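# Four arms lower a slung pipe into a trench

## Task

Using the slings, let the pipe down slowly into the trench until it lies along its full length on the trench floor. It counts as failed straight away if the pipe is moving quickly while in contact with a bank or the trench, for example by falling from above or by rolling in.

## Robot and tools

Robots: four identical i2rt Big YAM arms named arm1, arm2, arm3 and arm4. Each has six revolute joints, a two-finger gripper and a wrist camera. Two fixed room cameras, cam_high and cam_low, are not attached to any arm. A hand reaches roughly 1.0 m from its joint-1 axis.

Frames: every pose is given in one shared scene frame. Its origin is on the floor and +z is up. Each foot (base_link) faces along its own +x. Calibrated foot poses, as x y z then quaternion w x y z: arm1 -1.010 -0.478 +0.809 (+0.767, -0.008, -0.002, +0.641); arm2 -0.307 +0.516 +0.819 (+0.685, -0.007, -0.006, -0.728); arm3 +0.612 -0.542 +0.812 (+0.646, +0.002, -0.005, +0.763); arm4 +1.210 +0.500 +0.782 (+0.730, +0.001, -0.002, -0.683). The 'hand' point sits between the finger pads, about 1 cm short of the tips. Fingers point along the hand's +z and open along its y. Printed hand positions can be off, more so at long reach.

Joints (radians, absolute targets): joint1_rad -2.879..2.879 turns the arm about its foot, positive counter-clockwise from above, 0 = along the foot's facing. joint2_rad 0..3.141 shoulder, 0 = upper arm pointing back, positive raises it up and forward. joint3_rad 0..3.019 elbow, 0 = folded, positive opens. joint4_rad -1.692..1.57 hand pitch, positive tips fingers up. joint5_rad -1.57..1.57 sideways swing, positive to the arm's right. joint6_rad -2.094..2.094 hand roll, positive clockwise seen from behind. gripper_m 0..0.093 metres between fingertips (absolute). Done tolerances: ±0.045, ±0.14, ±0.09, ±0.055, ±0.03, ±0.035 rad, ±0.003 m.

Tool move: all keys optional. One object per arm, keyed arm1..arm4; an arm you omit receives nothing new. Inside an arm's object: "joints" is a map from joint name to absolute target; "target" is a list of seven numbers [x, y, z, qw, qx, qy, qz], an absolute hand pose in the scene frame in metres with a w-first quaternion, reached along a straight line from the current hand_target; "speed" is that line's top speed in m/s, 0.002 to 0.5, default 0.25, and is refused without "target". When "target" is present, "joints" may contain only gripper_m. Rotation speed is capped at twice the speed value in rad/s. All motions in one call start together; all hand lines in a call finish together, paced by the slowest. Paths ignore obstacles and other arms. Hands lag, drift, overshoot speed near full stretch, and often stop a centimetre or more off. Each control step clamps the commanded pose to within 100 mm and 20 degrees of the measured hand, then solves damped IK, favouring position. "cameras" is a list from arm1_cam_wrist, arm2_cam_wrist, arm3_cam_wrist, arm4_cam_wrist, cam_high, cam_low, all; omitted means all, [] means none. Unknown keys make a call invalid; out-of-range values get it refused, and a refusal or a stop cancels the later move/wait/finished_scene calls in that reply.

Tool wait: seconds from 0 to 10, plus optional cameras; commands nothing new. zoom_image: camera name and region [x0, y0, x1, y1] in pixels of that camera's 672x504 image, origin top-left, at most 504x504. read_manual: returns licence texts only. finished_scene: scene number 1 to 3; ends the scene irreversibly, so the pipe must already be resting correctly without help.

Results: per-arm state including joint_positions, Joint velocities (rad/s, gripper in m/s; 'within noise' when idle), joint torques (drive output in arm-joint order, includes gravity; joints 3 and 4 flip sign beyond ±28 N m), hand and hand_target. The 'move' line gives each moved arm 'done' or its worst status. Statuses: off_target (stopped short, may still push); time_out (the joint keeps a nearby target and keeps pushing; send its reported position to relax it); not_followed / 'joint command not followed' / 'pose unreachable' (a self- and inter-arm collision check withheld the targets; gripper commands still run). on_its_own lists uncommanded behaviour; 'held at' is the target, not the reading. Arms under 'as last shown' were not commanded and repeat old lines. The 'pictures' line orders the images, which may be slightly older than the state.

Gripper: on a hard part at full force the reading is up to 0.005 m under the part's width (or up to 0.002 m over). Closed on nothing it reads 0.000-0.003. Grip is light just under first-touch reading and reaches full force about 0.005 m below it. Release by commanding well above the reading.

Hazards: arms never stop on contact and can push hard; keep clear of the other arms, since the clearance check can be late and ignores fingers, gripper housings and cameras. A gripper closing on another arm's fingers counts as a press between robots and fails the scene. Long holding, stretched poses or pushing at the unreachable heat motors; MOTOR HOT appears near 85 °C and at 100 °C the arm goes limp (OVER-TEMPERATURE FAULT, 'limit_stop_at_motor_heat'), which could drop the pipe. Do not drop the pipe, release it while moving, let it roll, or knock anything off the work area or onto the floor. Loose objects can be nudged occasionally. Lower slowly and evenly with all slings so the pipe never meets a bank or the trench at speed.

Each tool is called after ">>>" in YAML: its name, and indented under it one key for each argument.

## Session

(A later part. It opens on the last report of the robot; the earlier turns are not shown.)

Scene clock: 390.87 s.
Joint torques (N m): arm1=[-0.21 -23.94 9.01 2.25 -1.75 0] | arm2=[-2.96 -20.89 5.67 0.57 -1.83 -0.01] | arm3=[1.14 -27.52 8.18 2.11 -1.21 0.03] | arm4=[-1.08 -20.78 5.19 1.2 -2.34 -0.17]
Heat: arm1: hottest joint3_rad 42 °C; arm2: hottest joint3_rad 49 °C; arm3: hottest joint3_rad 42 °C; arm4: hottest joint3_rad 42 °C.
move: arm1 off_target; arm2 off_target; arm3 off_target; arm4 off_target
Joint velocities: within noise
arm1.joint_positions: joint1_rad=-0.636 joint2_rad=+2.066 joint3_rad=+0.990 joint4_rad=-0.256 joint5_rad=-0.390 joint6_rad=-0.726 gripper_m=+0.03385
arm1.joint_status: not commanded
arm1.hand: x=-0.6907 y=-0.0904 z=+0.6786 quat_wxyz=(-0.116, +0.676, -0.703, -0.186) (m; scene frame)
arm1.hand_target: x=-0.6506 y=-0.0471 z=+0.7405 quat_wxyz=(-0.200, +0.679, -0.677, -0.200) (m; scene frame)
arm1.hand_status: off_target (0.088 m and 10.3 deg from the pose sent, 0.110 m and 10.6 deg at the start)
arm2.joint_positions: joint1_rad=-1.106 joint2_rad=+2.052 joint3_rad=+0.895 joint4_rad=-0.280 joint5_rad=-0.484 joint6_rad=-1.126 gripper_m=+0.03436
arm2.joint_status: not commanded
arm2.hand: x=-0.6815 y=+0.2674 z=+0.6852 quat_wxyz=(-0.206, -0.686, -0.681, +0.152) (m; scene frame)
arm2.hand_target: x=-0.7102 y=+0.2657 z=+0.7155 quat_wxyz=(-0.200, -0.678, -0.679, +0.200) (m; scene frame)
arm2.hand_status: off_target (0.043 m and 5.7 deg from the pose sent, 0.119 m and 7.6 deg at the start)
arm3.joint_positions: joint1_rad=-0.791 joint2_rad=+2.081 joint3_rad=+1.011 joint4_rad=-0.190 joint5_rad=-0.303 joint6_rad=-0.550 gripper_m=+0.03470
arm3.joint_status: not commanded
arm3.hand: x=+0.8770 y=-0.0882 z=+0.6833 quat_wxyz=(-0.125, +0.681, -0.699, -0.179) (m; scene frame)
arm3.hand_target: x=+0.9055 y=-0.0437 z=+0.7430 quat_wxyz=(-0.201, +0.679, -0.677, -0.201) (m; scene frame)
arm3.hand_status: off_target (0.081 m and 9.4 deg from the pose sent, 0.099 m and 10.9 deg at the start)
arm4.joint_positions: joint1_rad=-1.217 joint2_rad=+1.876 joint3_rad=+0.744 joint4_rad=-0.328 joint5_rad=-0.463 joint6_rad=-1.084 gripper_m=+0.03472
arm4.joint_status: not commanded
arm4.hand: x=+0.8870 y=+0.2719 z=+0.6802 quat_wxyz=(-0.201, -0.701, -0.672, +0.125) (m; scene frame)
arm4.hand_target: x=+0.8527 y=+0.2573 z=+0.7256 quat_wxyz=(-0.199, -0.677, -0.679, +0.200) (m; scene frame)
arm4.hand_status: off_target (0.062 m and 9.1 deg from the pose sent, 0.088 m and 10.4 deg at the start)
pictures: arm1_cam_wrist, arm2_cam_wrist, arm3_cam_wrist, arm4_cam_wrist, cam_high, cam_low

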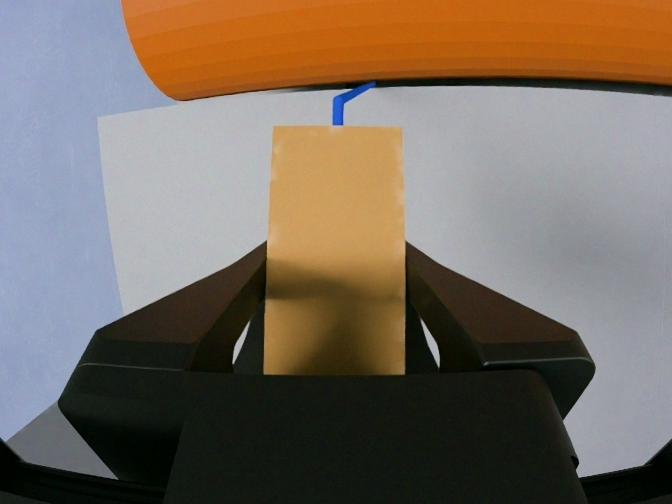

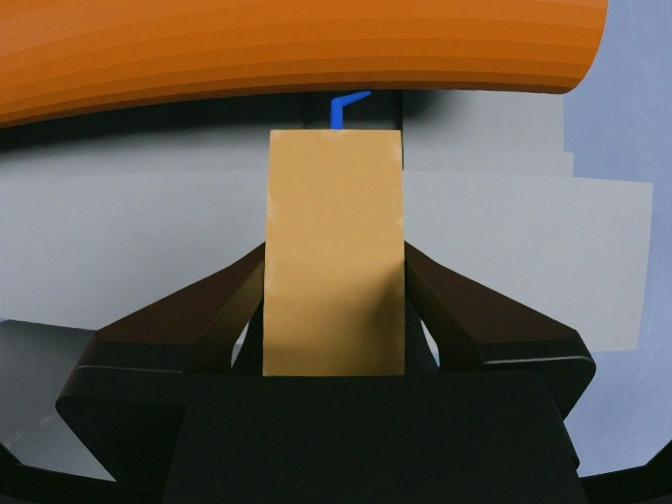

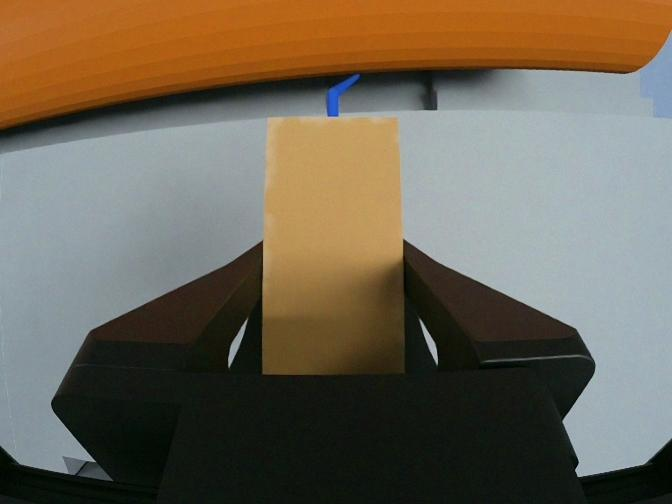

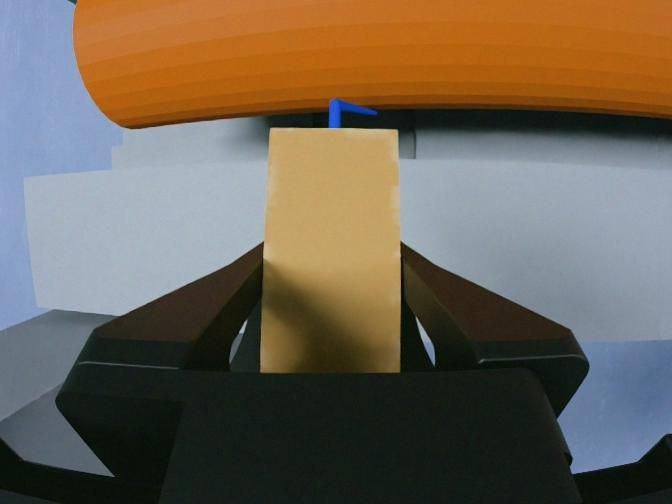

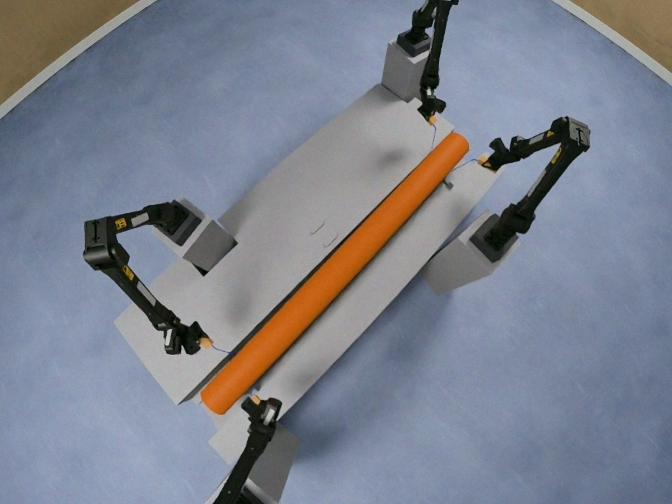

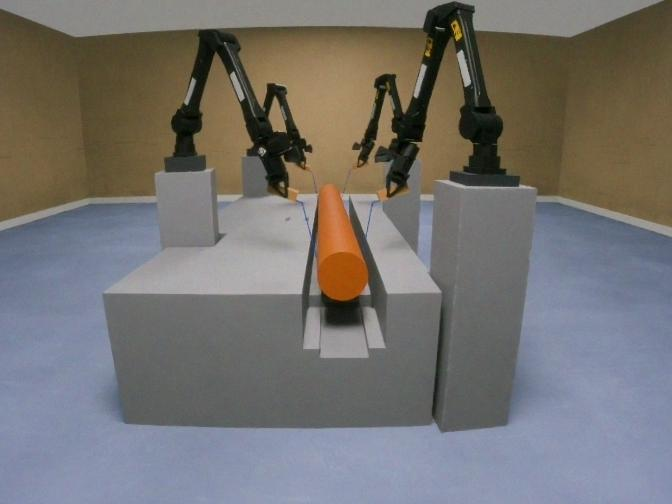

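>>> move:
  arm1: {"target": [-0.650, -0.022, 0.652, -0.2008, 0.678, -0.678, -0.2008], "speed": 0.06}
  arm2: {"target": [-0.710, 0.290, 0.628, 0.2008, 0.678, 0.678, -0.2008], "speed": 0.06}
  arm3: {"target": [0.906, -0.041, 0.684, -0.2008, 0.678, -0.678, -0.2008], "speed": 0.06}
  arm4: {"target": [0.853, 0.260, 0.667, 0.2008, 0.678, 0.678, -0.2008], "speed": 0.06}

>>> zoom_image:
  camera: "cam_low"
  region: [220, 130, 470, 370]

Scene clock: 412.03 s.
Joint torques (N m): arm1=[-0.97 -24.41 7.32 2.39 -1.68 0] | arm2=[-2.78 -20.95 4.74 0.35 -1.87 -0.03] | arm3=[1.14 -27.58 7.23 2.1 -1.21 0.02] | arm4=[-1.2 -20.89 3.7 1.06 -2.28 -0.15]
Heat: arm1: hottest joint3_rad 41 °C; arm2: hottest joint3_rad 44 °C; arm3: hottest joint3_rad 40 °C; arm4: hottest joint5_rad 42 °C.
move: arm1 off_target; arm2 off_target; arm3 off_target; arm4 off_target
Joint velocities: within noise
arm1.joint_positions: joint1_rad=-0.599 joint2_rad=+2.276 joint3_rad=+1.058 joint4_rad=-0.083 joint5_rad=-0.378 joint6_rad=-0.689 gripper_m=+0.03385
arm1.joint_status: not commanded
arm1.hand: x=-0.6922 y=-0.0701 z=+0.6005 quat_wxyz=(-0.124, +0.678, -0.701, -0.185) (m; scene frame)
arm1.hand_target: x=-0.6527 y=-0.0255 z=+0.6546 quat_wxyz=(-0.200, +0.679, -0.677, -0.200) (m; scene frame)
arm1.hand_status: off_target (0.082 m and 9.4 deg from the pose sent, 0.084 m and 10.3 deg at the start)
arm2.joint_positions: joint1_rad=-1.164 joint2_rad=+2.272 joint3_rad=+0.902 joint4_rad=-0.099 joint5_rad=-0.495 joint6_rad=-1.190 gripper_m=+0.03436
arm2.joint_status: not commanded
arm2.hand: x=-0.6722 y=+0.2948 z=+0.6013 quat_wxyz=(-0.208, -0.686, -0.680, +0.151) (m; scene frame)
arm2.hand_target: x=-0.7090 y=+0.2909 z=+0.6280 quat_wxyz=(-0.200, -0.678, -0.679, +0.200) (m; scene frame)
arm2.hand_status: off_target (0.047 m and 5.8 deg from the pose sent, 0.068 m and 5.7 deg at the start)
arm3.joint_positions: joint1_rad=-0.790 joint2_rad=+2.202 joint3_rad=+1.016 joint4_rad=-0.063 joint5_rad=-0.303 joint6_rad=-0.548 gripper_m=+0.03470
arm3.joint_status: not commanded
arm3.hand: x=+0.8750 y=-0.0900 z=+0.6336 quat_wxyz=(-0.130, +0.680, -0.699, -0.180) (m; scene frame)
arm3.hand_target: x=+0.9038 y=-0.0444 z=+0.6861 quat_wxyz=(-0.200, +0.679, -0.678, -0.201) (m; scene frame)
arm3.hand_status: off_target (0.077 m and 8.7 deg from the pose sent, 0.056 m and 9.4 deg at the start)
arm4.joint_positions: joint1_rad=-1.225 joint2_rad=+2.038 joint3_rad=+0.739 joint4_rad=-0.154 joint5_rad=-0.466 joint6_rad=-1.094 gripper_m=+0.03472
arm4.joint_status: not commanded
arm4.hand: x=+0.8909 y=+0.2760 z=+0.6252 quat_wxyz=(-0.201, -0.700, -0.673, +0.130) (m; scene frame)
arm4.hand_target: x=+0.8545 y=+0.2613 z=+0.6655 quat_wxyz=(-0.199, -0.677, -0.679, +0.200) (m; scene frame)
arm4.hand_status: off_target (0.059 m and 8.5 deg from the pose sent, 0.038 m and 9.1 deg at the start)
pictures: arm1_cam_wrist, arm2_cam_wrist, arm3_cam_wrist, arm4_cam_wrist, cam_high, cam_low

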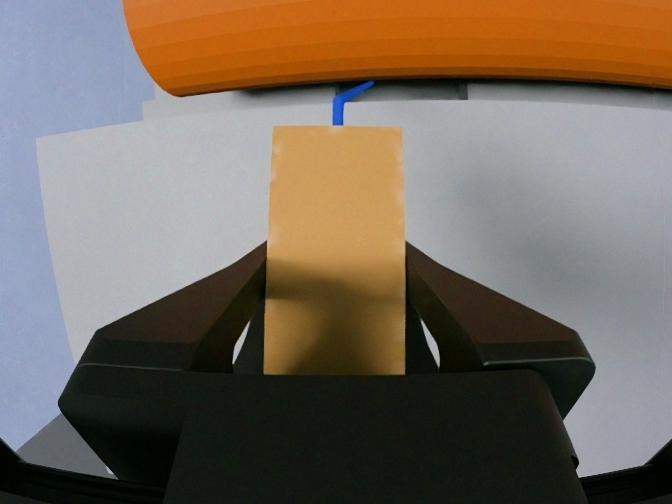

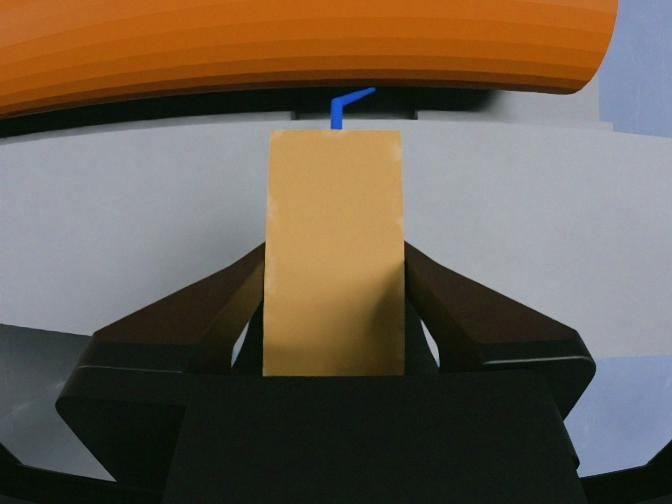

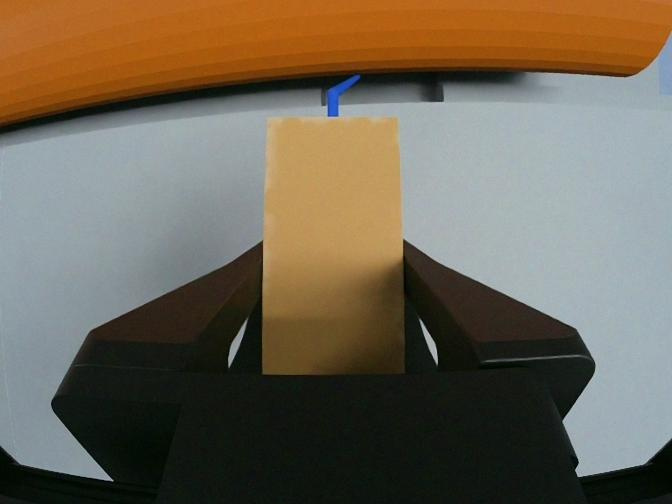

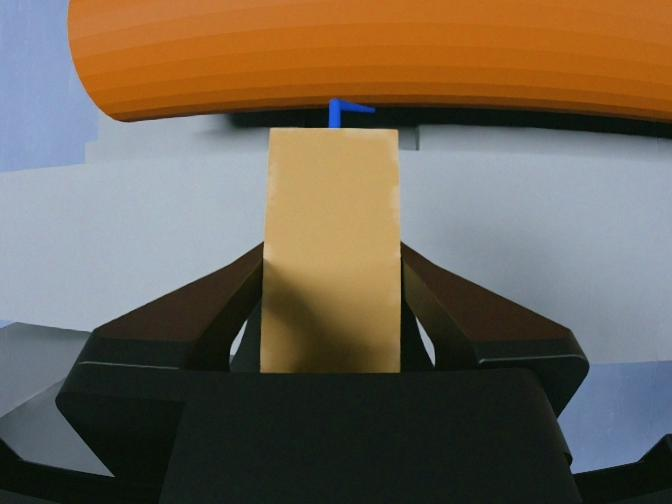

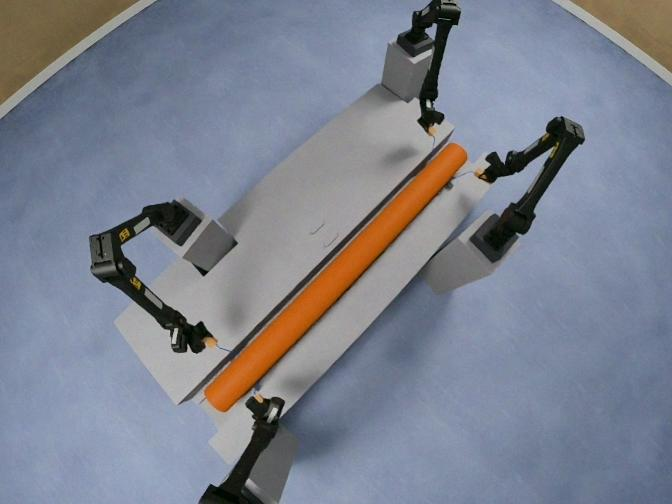

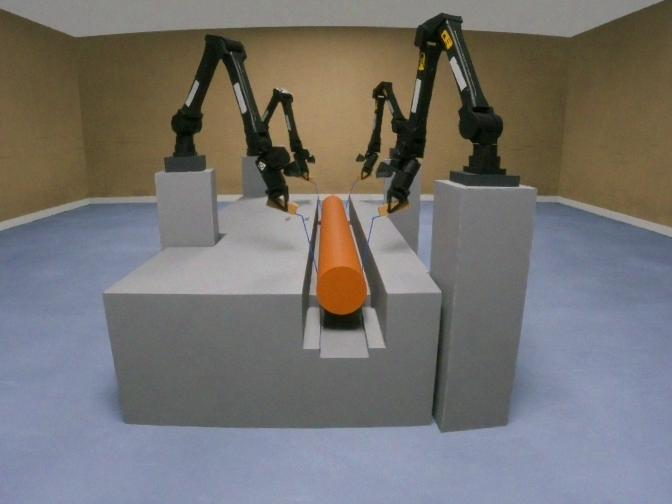

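Scaled by 2.016.

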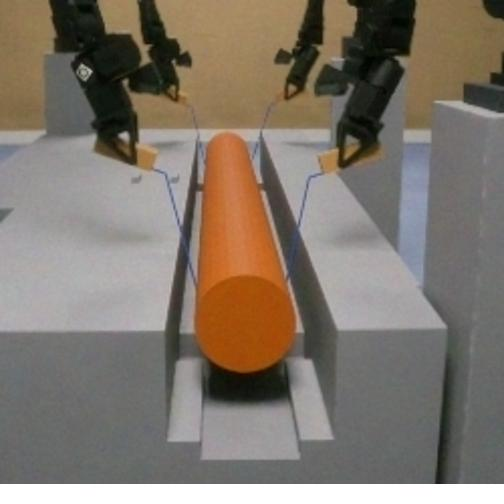

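>>> move:
  arm1: {"target": [-0.650, -0.020, 0.602, -0.2008, 0.678, -0.678, -0.2008], "speed": 0.03}
  arm2: {"target": [-0.710, 0.292, 0.578, 0.2008, 0.678, 0.678, -0.2008], "speed": 0.03}
  arm3: {"target": [0.904, -0.044, 0.634, -0.2008, 0.678, -0.678, -0.2008], "speed": 0.03}
  arm4: {"target": [0.854, 0.258, 0.617, 0.2008, 0.678, 0.678, -0.2008], "speed": 0.03}

>>> zoom_image:
  camera: "cam_low"
  region: [220, 130, 470, 370]

Scene clock: 418.53 s.
Joint torques (N m): arm1=[-0.21 -23.94 6.27 2.62 -1.63 -0.04] | arm2=[-2.78 -20.48 3.58 0.51 -1.67 0] | arm3=[1.2 -27.58 5.76 2.15 -1.25 0.01] | arm4=[-0.79 -20.95 3.1 1.24 -2.27 -0.07]
Heat: arm1: hottest joint3_rad 40 °C; arm2: hottest joint3_rad 42 °C; arm3: hottest joint3_rad 39 °C; arm4: hottest joint5_rad 43 °C.
move: arm1 off_target; arm2 off_target; arm3 off_target; arm4 off_target
Joint velocities: within noise
arm1.joint_positions: joint1_rad=-0.598 joint2_rad=+2.390 joint3_rad=+1.107 joint4_rad=-0.003 joint5_rad=-0.377 joint6_rad=-0.686 gripper_m=+0.03385
arm1.joint_status: not commanded
arm1.hand: x=-0.6884 y=-0.0661 z=+0.5582 quat_wxyz=(-0.131, +0.677, -0.700, -0.185) (m; scene frame)
arm1.hand_target: x=-0.6521 y=-0.0229 z=+0.6045 quat_wxyz=(-0.200, +0.679, -0.677, -0.200) (m; scene frame)
arm1.hand_status: off_target (0.074 m and 8.6 deg from the pose sent, 0.066 m and 9.4 deg at the start)
arm2.joint_positions: joint1_rad=-1.172 joint2_rad=+2.400 joint3_rad=+0.956 joint4_rad=-0.016 joint5_rad=-0.501 joint6_rad=-1.200 gripper_m=+0.03436
arm2.joint_status: not commanded
arm2.hand: x=-0.6768 y=+0.2948 z=+0.5579 quat_wxyz=(-0.208, -0.684, -0.681, +0.159) (m; scene frame)
arm2.hand_target: x=-0.7093 y=+0.2926 z=+0.5782 quat_wxyz=(-0.200, -0.678, -0.679, +0.200) (m; scene frame)
arm2.hand_status: off_target (0.039 m and 4.9 deg from the pose sent, 0.045 m and 5.8 deg at the start)
arm3.joint_positions: joint1_rad=-0.790 joint2_rad=+2.322 joint3_rad=+1.043 joint4_rad=+0.039 joint5_rad=-0.302 joint6_rad=-0.548 gripper_m=+0.03470
arm3.joint_status: not commanded
arm3.hand: x=+0.8743 y=-0.0909 z=+0.5871 quat_wxyz=(-0.135, +0.680, -0.698, -0.180) (m; scene frame)
arm3.hand_target: x=+0.9023 y=-0.0468 z=+0.6355 quat_wxyz=(-0.201, +0.679, -0.678, -0.201) (m; scene frame)
arm3.hand_status: off_target (0.073 m and 8.2 deg from the pose sent, 0.054 m and 8.7 deg at the start)
arm4.joint_positions: joint1_rad=-1.225 joint2_rad=+2.184 joint3_rad=+0.755 joint4_rad=-0.022 joint5_rad=-0.467 joint6_rad=-1.097 gripper_m=+0.03472
arm4.joint_status: not commanded
arm4.hand: x=+0.8966 y=+0.2782 z=+0.5781 quat_wxyz=(-0.200, -0.698, -0.675, +0.131) (m; scene frame)
arm4.hand_target: x=+0.8555 y=+0.2595 z=+0.6162 quat_wxyz=(-0.199, -0.677, -0.679, +0.200) (m; scene frame)
arm4.hand_status: off_target (0.061 m and 8.3 deg from the pose sent, 0.042 m and 8.5 deg at the start)
pictures: arm1_cam_wrist, arm2_cam_wrist, arm3_cam_wrist, arm4_cam_wrist, cam_high, cam_low

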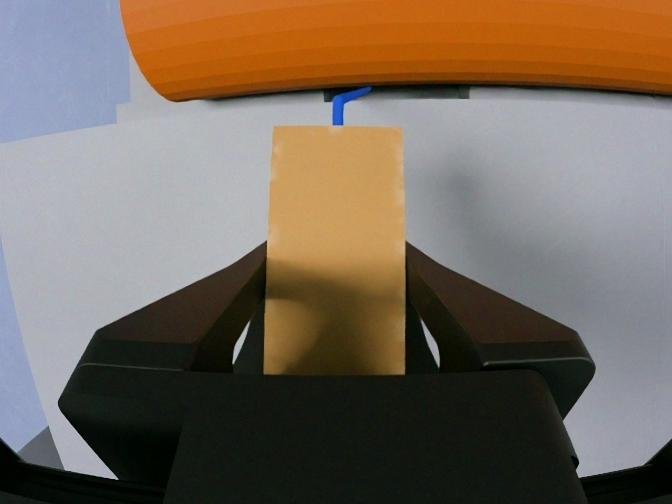

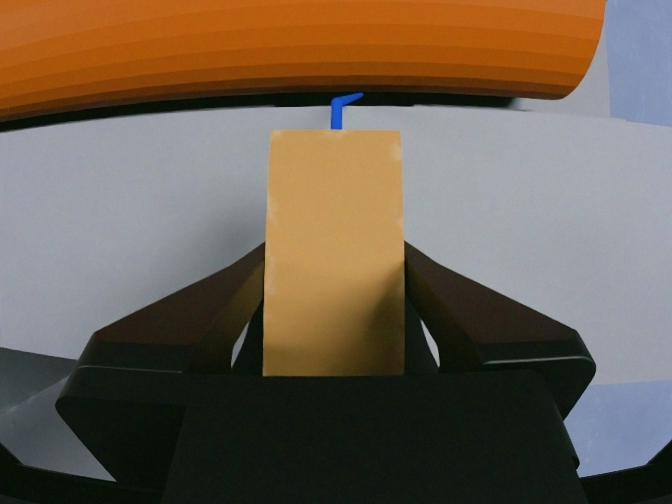

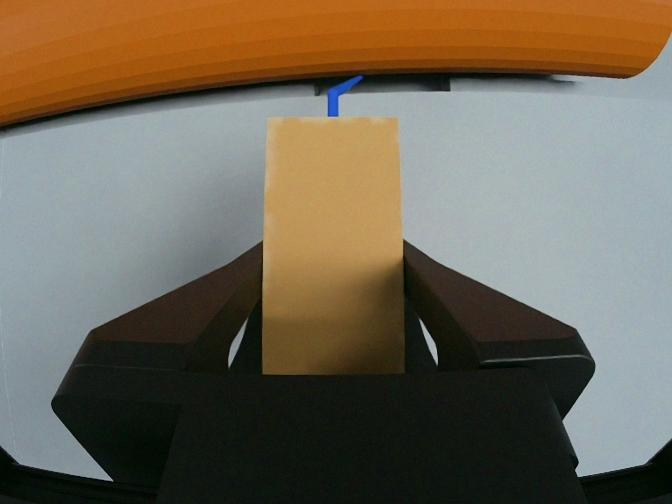

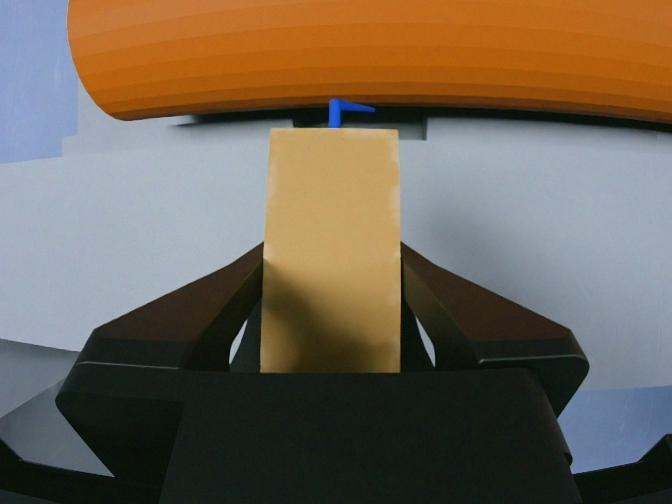

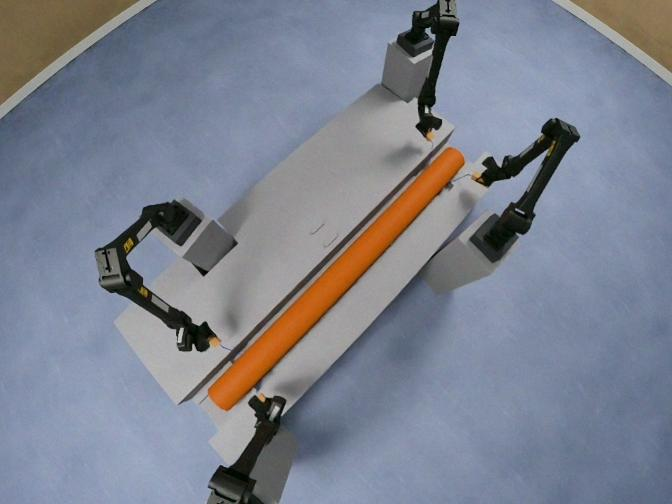

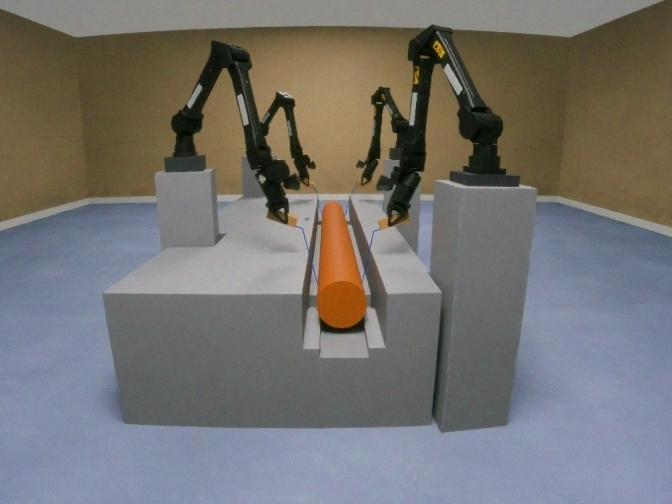

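Scaled by 2.016.

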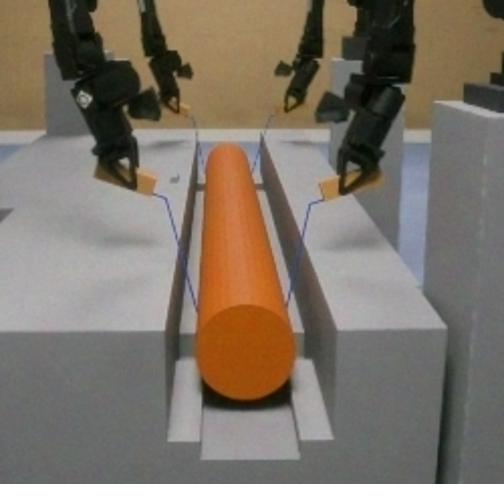

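>>> move:
  arm1: {"target": [-0.650, -0.022, 0.572, -0.2008, 0.678, -0.678, -0.2008], "speed": 0.03}
  arm2: {"target": [-0.709, 0.292, 0.548, 0.2008, 0.678, 0.678, -0.2008], "speed": 0.03}
  arm3: {"target": [0.904, -0.044, 0.602, -0.2008, 0.678, -0.678, -0.2008], "speed": 0.03}
  arm4: {"target": [0.854, 0.258, 0.585, 0.2008, 0.678, 0.678, -0.2008], "speed": 0.03}

>>> zoom_image:
  camera: "cam_low"
  region: [220, 130, 470, 370]

Scene clock: 424.77 s.
Joint torques (N m): arm1=[-0.67 -20.13 6.05 2.32 -0.89 -0.03] | arm2=[-1.9 -17.55 3.51 0.54 -0.86 0.05] | arm3=[1.14 -26.7 5.3 2.25 -1.28 0.01] | arm4=[-0.85 -19.9 2.47 1.43 -2 -0.06]
Heat: arm1: hottest joint3_rad 40 °C; arm2: hottest joint3_rad 41 °C; arm3: hottest joint3_rad 38 °C; arm4: hottest joint5_rad 44 °C.
move: arm1 off_target; arm2 off_target; arm3 off_target; arm4 off_target
Joint velocities: within noise
arm1.joint_positions: joint1_rad=-0.598 joint2_rad=+2.414 joint3_rad=+1.145 joint4_rad=+0.051 joint5_rad=-0.393 joint6_rad=-0.686 gripper_m=+0.03385
arm1.joint_status: not commanded
arm1.hand: x=-0.6727 y=-0.0463 z=+0.5581 quat_wxyz=(-0.163, +0.679, -0.689, -0.194) (m; scene frame)
arm1.hand_target: x=-0.6506 y=-0.0231 z=+0.5736 quat_wxyz=(-0.201, +0.678, -0.678, -0.201) (m; scene frame)
arm1.hand_status: off_target (0.036 m and 4.6 deg from the pose sent, 0.060 m and 8.6 deg at the start)
arm2.joint_positions: joint1_rad=-1.182 joint2_rad=+2.447 joint3_rad=+0.993 joint4_rad=+0.032 joint5_rad=-0.522 joint6_rad=-1.203 gripper_m=+0.03436
arm2.joint_status: not commanded
arm2.hand: x=-0.6909 y=+0.2911 z=+0.5448 quat_wxyz=(-0.208, -0.680, -0.680, +0.181) (m; scene frame)
arm2.hand_target: x=-0.7089 y=+0.2923 z=+0.5484 quat_wxyz=(-0.201, -0.678, -0.678, +0.201) (m; scene frame)
arm2.hand_status: off_target (0.018 m and 2.4 deg from the pose sent, 0.034 m and 4.9 deg at the start)
arm3.joint_positions: joint1_rad=-0.790 joint2_rad=+2.388 joint3_rad=+1.075 joint4_rad=+0.091 joint5_rad=-0.301 joint6_rad=-0.547 gripper_m=+0.03470
arm3.joint_status: not commanded
arm3.hand: x=+0.8777 y=-0.0862 z=+0.5639 quat_wxyz=(-0.143, +0.680, -0.696, -0.181) (m; scene frame)
arm3.hand_target: x=+0.9027 y=-0.0462 z=+0.6036 quat_wxyz=(-0.201, +0.678, -0.678, -0.201) (m; scene frame)
arm3.hand_status: off_target (0.063 m and 7.3 deg from the pose sent, 0.057 m and 8.2 deg at the start)
arm4.joint_positions: joint1_rad=-1.225 joint2_rad=+2.266 joint3_rad=+0.786 joint4_rad=+0.045 joint5_rad=-0.474 joint6_rad=-1.097 gripper_m=+0.03472
arm4.joint_status: not commanded
arm4.hand: x=+0.8921 y=+0.2748 z=+0.5537 quat_wxyz=(-0.201, -0.696, -0.675, +0.140) (m; scene frame)
arm4.hand_target: x=+0.8551 y=+0.2592 z=+0.5847 quat_wxyz=(-0.199, -0.677, -0.679, +0.200) (m; scene frame)
arm4.hand_status: off_target (0.052 m and 7.3 deg from the pose sent, 0.048 m and 8.3 deg at the start)
pictures: arm1_cam_wrist, arm2_cam_wrist, arm3_cam_wrist, arm4_cam_wrist, cam_high, cam_low

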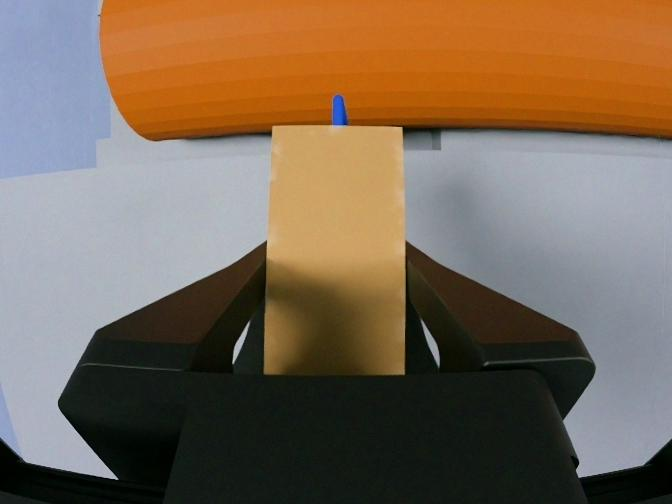

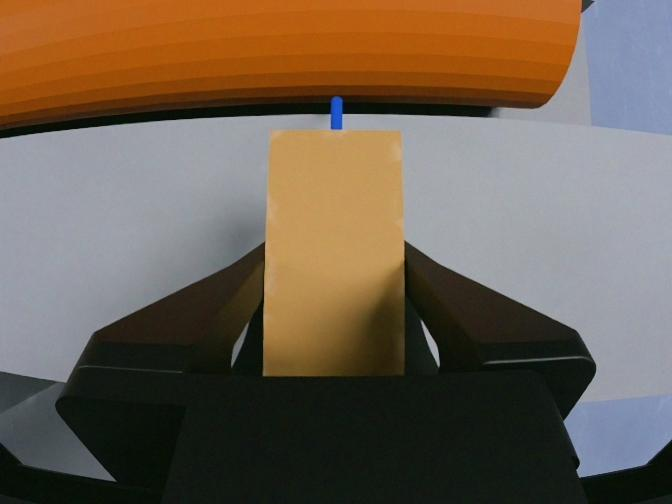

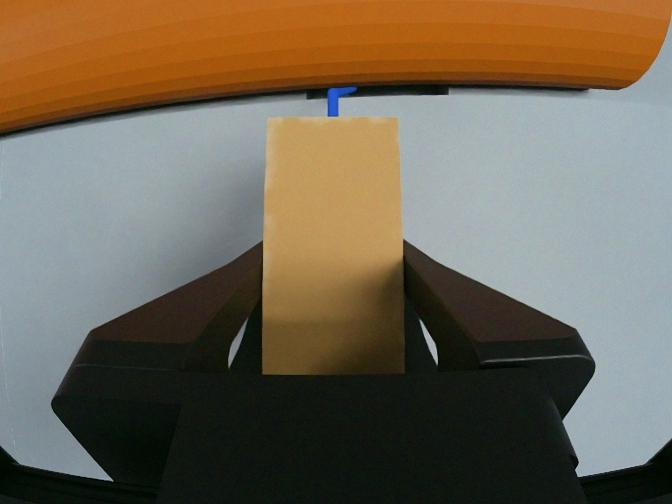

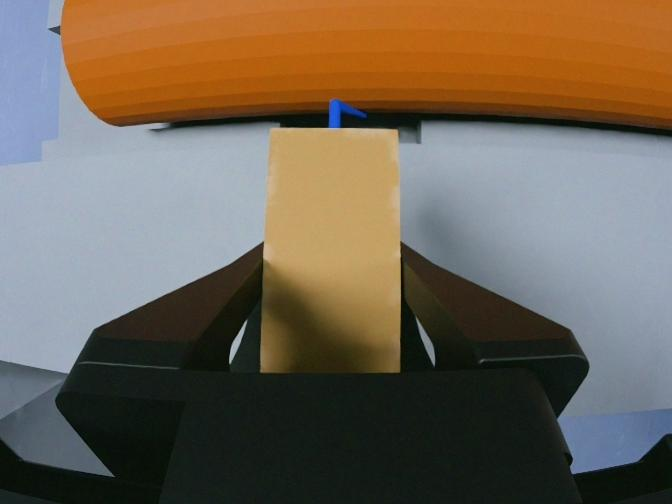

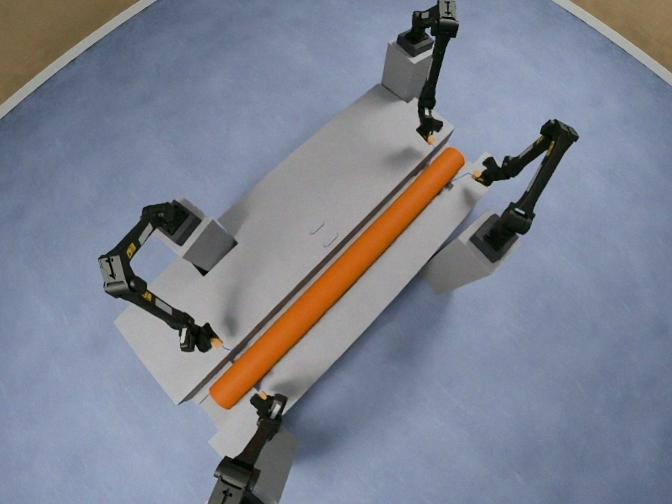

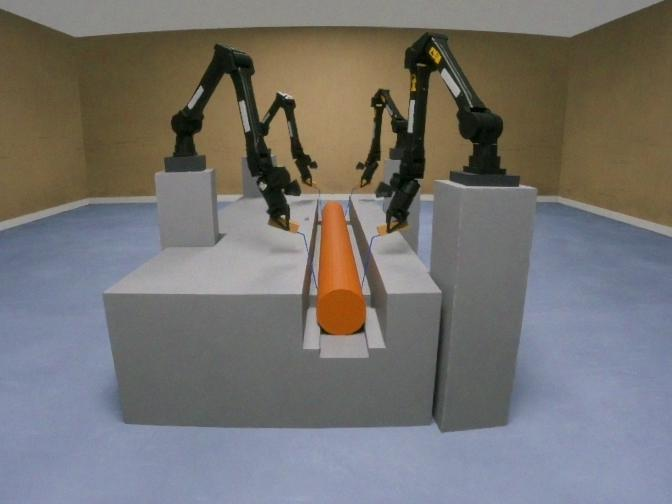

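Scaled by 2.016.

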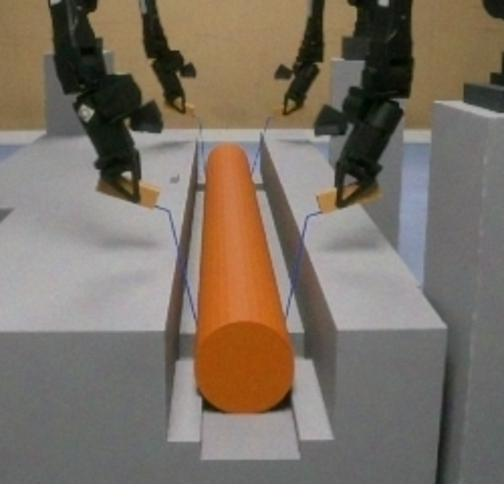

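>>> move:
  arm1: {"target": [-0.655, -0.035, 0.545, -0.2008, 0.678, -0.678, -0.2008], "speed": 0.03}
  arm2: {"target": [-0.709, 0.290, 0.520, 0.2008, 0.678, 0.678, -0.2008], "speed": 0.03}
  arm3: {"target": [0.902, -0.044, 0.565, -0.2008, 0.678, -0.678, -0.2008], "speed": 0.03}
  arm4: {"target": [0.854, 0.258, 0.545, 0.2008, 0.678, 0.678, -0.2008], "speed": 0.03}
  cameras: ["cam_low", "cam_high"]

>>> zoom_image:
  camera: "cam_low"
  region: [220, 130, 470, 370]

Scene clock: 429.50 s.
Joint torques (N m): arm1=[-1.67 -17.79 5.09 1.91 -0.46 -0.11] | arm2=[-1.49 -17.14 3.15 0.5 -0.69 0.1] | arm3=[1.44 -22.12 4.72 1.66 -0.64 0.07] | arm4=[-0.44 -14.86 2.3 1.21 -0.51 0.01]
Heat: arm1: hottest joint3_rad 40 °C; arm2: hottest joint3_rad 40 °C; arm3: hottest joint3_rad 37 °C; arm4: hottest joint5_rad 43 °C.
move: arm1 off_target; arm2 off_target; arm3 off_target; arm4 off_target
Joint velocities: within noise
arm1.joint_positions: joint1_rad=-0.601 joint2_rad=+2.444 joint3_rad=+1.156 joint4_rad=+0.128 joint5_rad=-0.408 joint6_rad=-0.686 gripper_m=+0.03385
arm1.joint_status: not commanded
arm1.hand: x=-0.6650 y=-0.0383 z=+0.5520 quat_wxyz=(-0.190, +0.678, -0.681, -0.201) (m; scene frame)
arm1.hand_target: x=-0.6553 y=-0.0354 z=+0.5453 quat_wxyz=(-0.201, +0.678, -0.678, -0.201) (m; scene frame)
arm1.hand_status: off_target (0.013 m and 1.2 deg from the pose sent, 0.025 m and 4.6 deg at the start)
arm2.joint_positions: joint1_rad=-1.183 joint2_rad=+2.516 joint3_rad=+1.038 joint4_rad=+0.071 joint5_rad=-0.526 joint6_rad=-1.203 gripper_m=+0.03436
arm2.joint_status: not commanded
arm2.hand: x=-0.6966 y=+0.2886 z=+0.5209 quat_wxyz=(-0.206, -0.678, -0.680, +0.188) (m; scene frame)
arm2.hand_target: x=-0.7090 y=+0.2901 z=+0.5203 quat_wxyz=(-0.201, -0.678, -0.678, +0.201) (m; scene frame)
arm2.hand_status: off_target (0.013 m and 1.7 deg from the pose sent, 0.031 m and 2.5 deg at the start)
arm3.joint_positions: joint1_rad=-0.790 joint2_rad=+2.428 joint3_rad=+1.127 joint4_rad=+0.166 joint5_rad=-0.315 joint6_rad=-0.547 gripper_m=+0.03470
arm3.joint_status: not commanded
arm3.hand: x=+0.8944 y=-0.0593 z=+0.5609 quat_wxyz=(-0.183, +0.679, -0.684, -0.194) (m; scene frame)
arm3.hand_target: x=+0.9016 y=-0.0445 z=+0.5654 quat_wxyz=(-0.200, +0.678, -0.678, -0.201) (m; scene frame)
arm3.hand_status: off_target (0.018 m and 2.2 deg from the pose sent, 0.049 m and 7.3 deg at the start)
arm4.joint_positions: joint1_rad=-1.232 joint2_rad=+2.323 joint3_rad=+0.835 joint4_rad=+0.132 joint5_rad=-0.517 joint6_rad=-1.098 gripper_m=+0.03472
arm4.joint_status: not commanded
arm4.hand: x=+0.8680 y=+0.2603 z=+0.5427 quat_wxyz=(-0.206, -0.684, -0.676, +0.183) (m; scene frame)
arm4.hand_target: x=+0.8541 y=+0.2582 z=+0.5452 quat_wxyz=(-0.201, -0.678, -0.678, +0.201) (m; scene frame)
arm4.hand_status: off_target (0.014 m and 2.2 deg from the pose sent, 0.043 m and 7.3 deg at the start)
pictures: cam_high, cam_low

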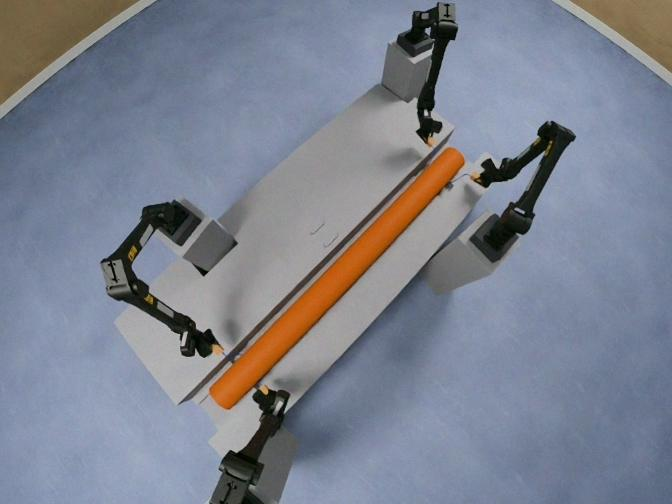

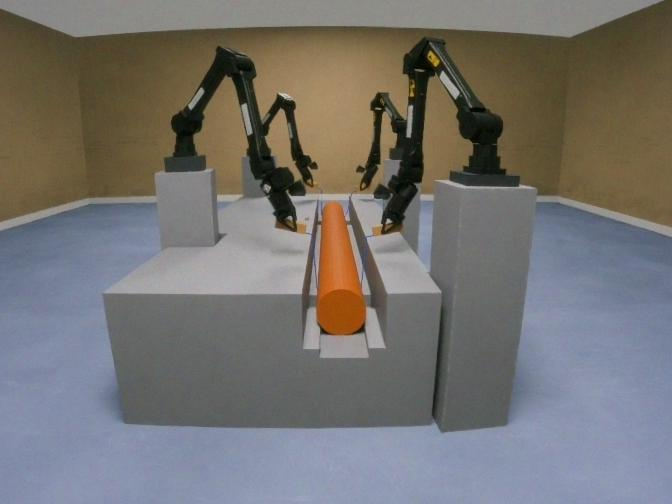

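Scaled by 2.016.

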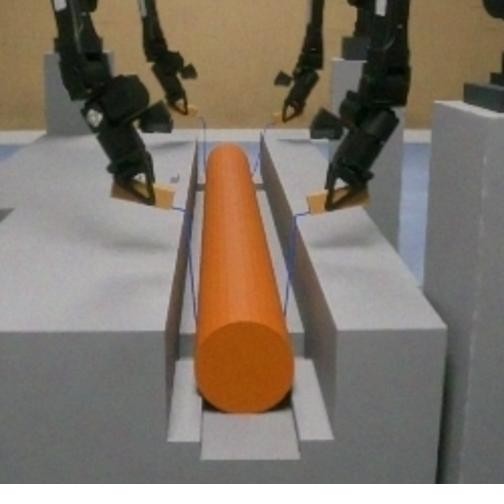

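>>> move:
  arm1: {"target": [-0.665, -0.12, 0.465, -0.2008, 0.678, -0.678, -0.2008], "speed": 0.06}
  arm2: {"target": [-0.707, 0.288, 0.463, 0.2008, 0.678, 0.678, -0.2008], "speed": 0.06}
  arm3: {"target": [0.893, -0.12, 0.465, -0.2008, 0.678, -0.678, -0.2008], "speed": 0.06}
  arm4: {"target": [0.864, 0.280, 0.463, 0.2008, 0.678, 0.678, -0.2008], "speed": 0.06}

>>> zoom_image:
  camera: "cam_low"
  region: [220, 130, 470, 370]

Scene clock: 438.77 s.
Joint torques (N m): arm1=[-1.32 -16.62 1.14 1.76 -0.39 -0.12] | arm2=[-1.03 -15.79 3.41 0.69 -0.22 0.14] | arm3=[0.44 -19.96 1.22 1.37 -0.32 -0.05] | arm4=[-0.21 -13.22 1.43 1.17 0.26 0.06]
Heat: arm1: hottest joint3_rad 39 °C; arm2: hottest joint2_rad 39 °C; arm3: hottest joint2_rad 36 °C; arm4: hottest joint5_rad 40 °C.
move: arm1 off_target; arm2 off_target; arm3 off_target; arm4 off_target
Joint velocities: within noise
arm1.joint_positions: joint1_rad=-0.724 joint2_rad=+2.627 joint3_rad=+1.133 joint4_rad=+0.311 joint5_rad=-0.457 joint6_rad=-0.806 gripper_m=+0.03385
arm1.joint_status: not commanded
arm1.hand: x=-0.6596 y=-0.1116 z=+0.4760 quat_wxyz=(-0.204, +0.677, -0.678, -0.201) (m; scene frame)
arm1.hand_target: x=-0.6652 y=-0.1201 z=+0.4654 quat_wxyz=(-0.201, +0.678, -0.678, -0.201) (m; scene frame)
arm1.hand_status: off_target (0.015 m and 0.4 deg from the pose sent, 0.119 m and 1.2 deg at the start)
arm2.joint_positions: joint1_rad=-1.185 joint2_rad=+2.650 joint3_rad=+1.123 joint4_rad=+0.130 joint5_rad=-0.536 joint6_rad=-1.203 gripper_m=+0.03436
arm2.joint_status: not commanded
arm2.hand: x=-0.6992 y=+0.2865 z=+0.4731 quat_wxyz=(-0.208, -0.676, -0.679, +0.194) (m; scene frame)
arm2.hand_target: x=-0.7068 y=+0.2881 z=+0.4634 quat_wxyz=(-0.201, -0.678, -0.678, +0.201) (m; scene frame)
arm2.hand_status: off_target (0.013 m and 1.2 deg from the pose sent, 0.059 m and 1.7 deg at the start)
arm3.joint_positions: joint1_rad=-0.864 joint2_rad=+2.650 joint3_rad=+1.120 joint4_rad=+0.413 joint5_rad=-0.361 joint6_rad=-0.618 gripper_m=+0.03470
arm3.joint_status: not commanded
arm3.hand: x=+0.8928 y=-0.1126 z=+0.4738 quat_wxyz=(-0.202, +0.679, -0.676, -0.204) (m; scene frame)
arm3.hand_target: x=+0.8928 y=-0.1202 z=+0.4651 quat_wxyz=(-0.201, +0.678, -0.678, -0.201) (m; scene frame)
arm3.hand_status: off_target (0.011 m and 0.4 deg from the pose sent, 0.114 m and 2.2 deg at the start)
arm4.joint_positions: joint1_rad=-1.278 joint2_rad=+2.542 joint3_rad=+0.912 joint4_rad=+0.267 joint5_rad=-0.548 joint6_rad=-1.153 gripper_m=+0.03472
arm4.joint_status: not commanded
arm4.hand: x=+0.8719 y=+0.2766 z=+0.4717 quat_wxyz=(-0.212, -0.678, -0.677, +0.195) (m; scene frame)
arm4.hand_target: x=+0.8642 y=+0.2801 z=+0.4634 quat_wxyz=(-0.201, -0.678, -0.678, +0.201) (m; scene frame)
arm4.hand_status: off_target (0.012 m and 1.4 deg from the pose sent, 0.082 m and 2.2 deg at the start)
pictures: arm1_cam_wrist, arm2_cam_wrist, arm3_cam_wrist, arm4_cam_wrist, cam_high, cam_low

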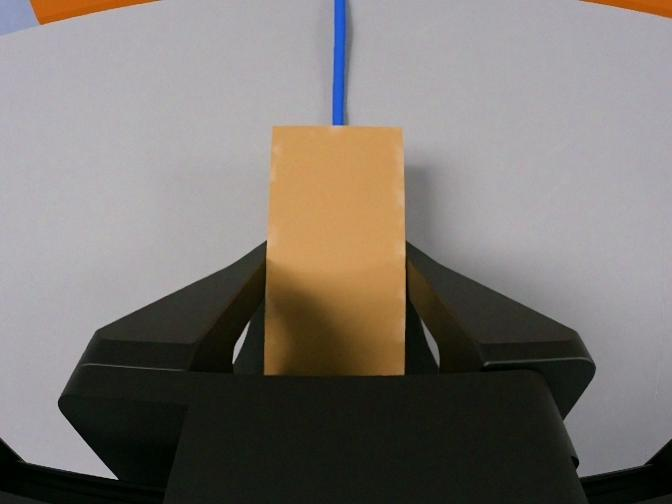

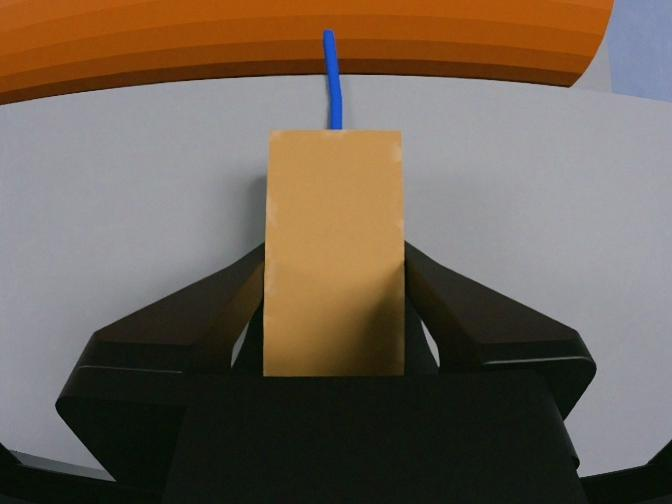

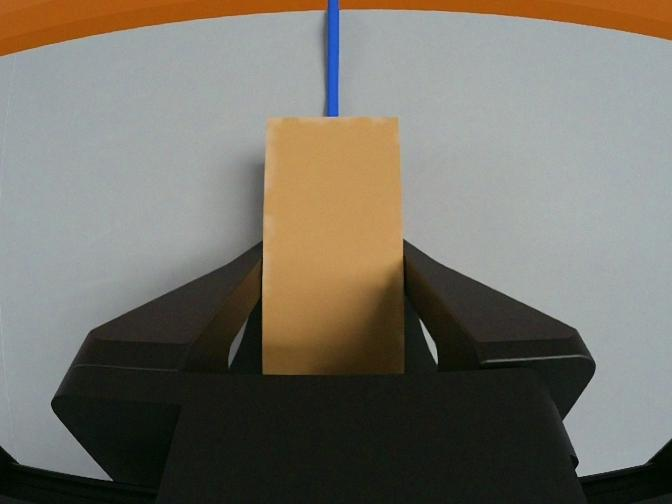

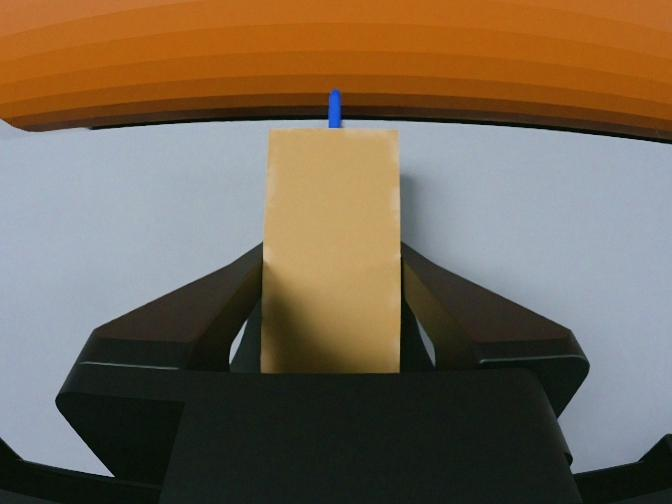

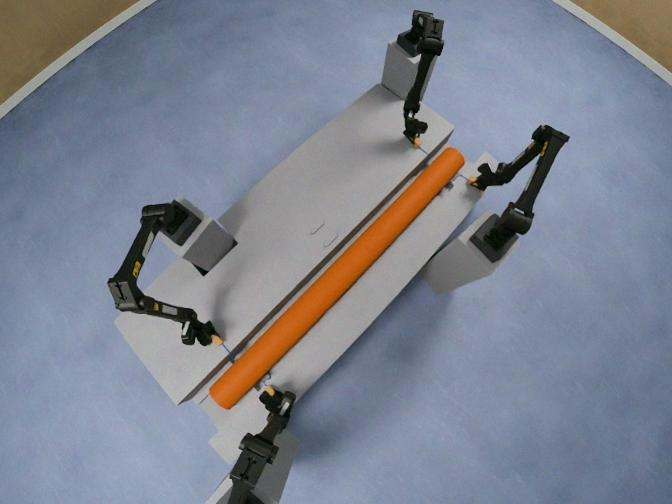

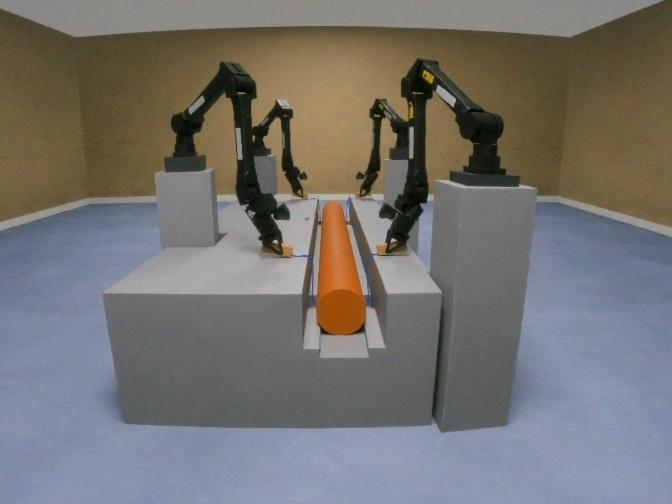

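Scaled by 2.016.

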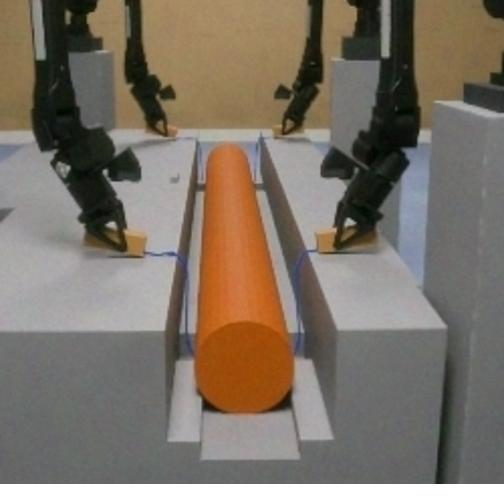

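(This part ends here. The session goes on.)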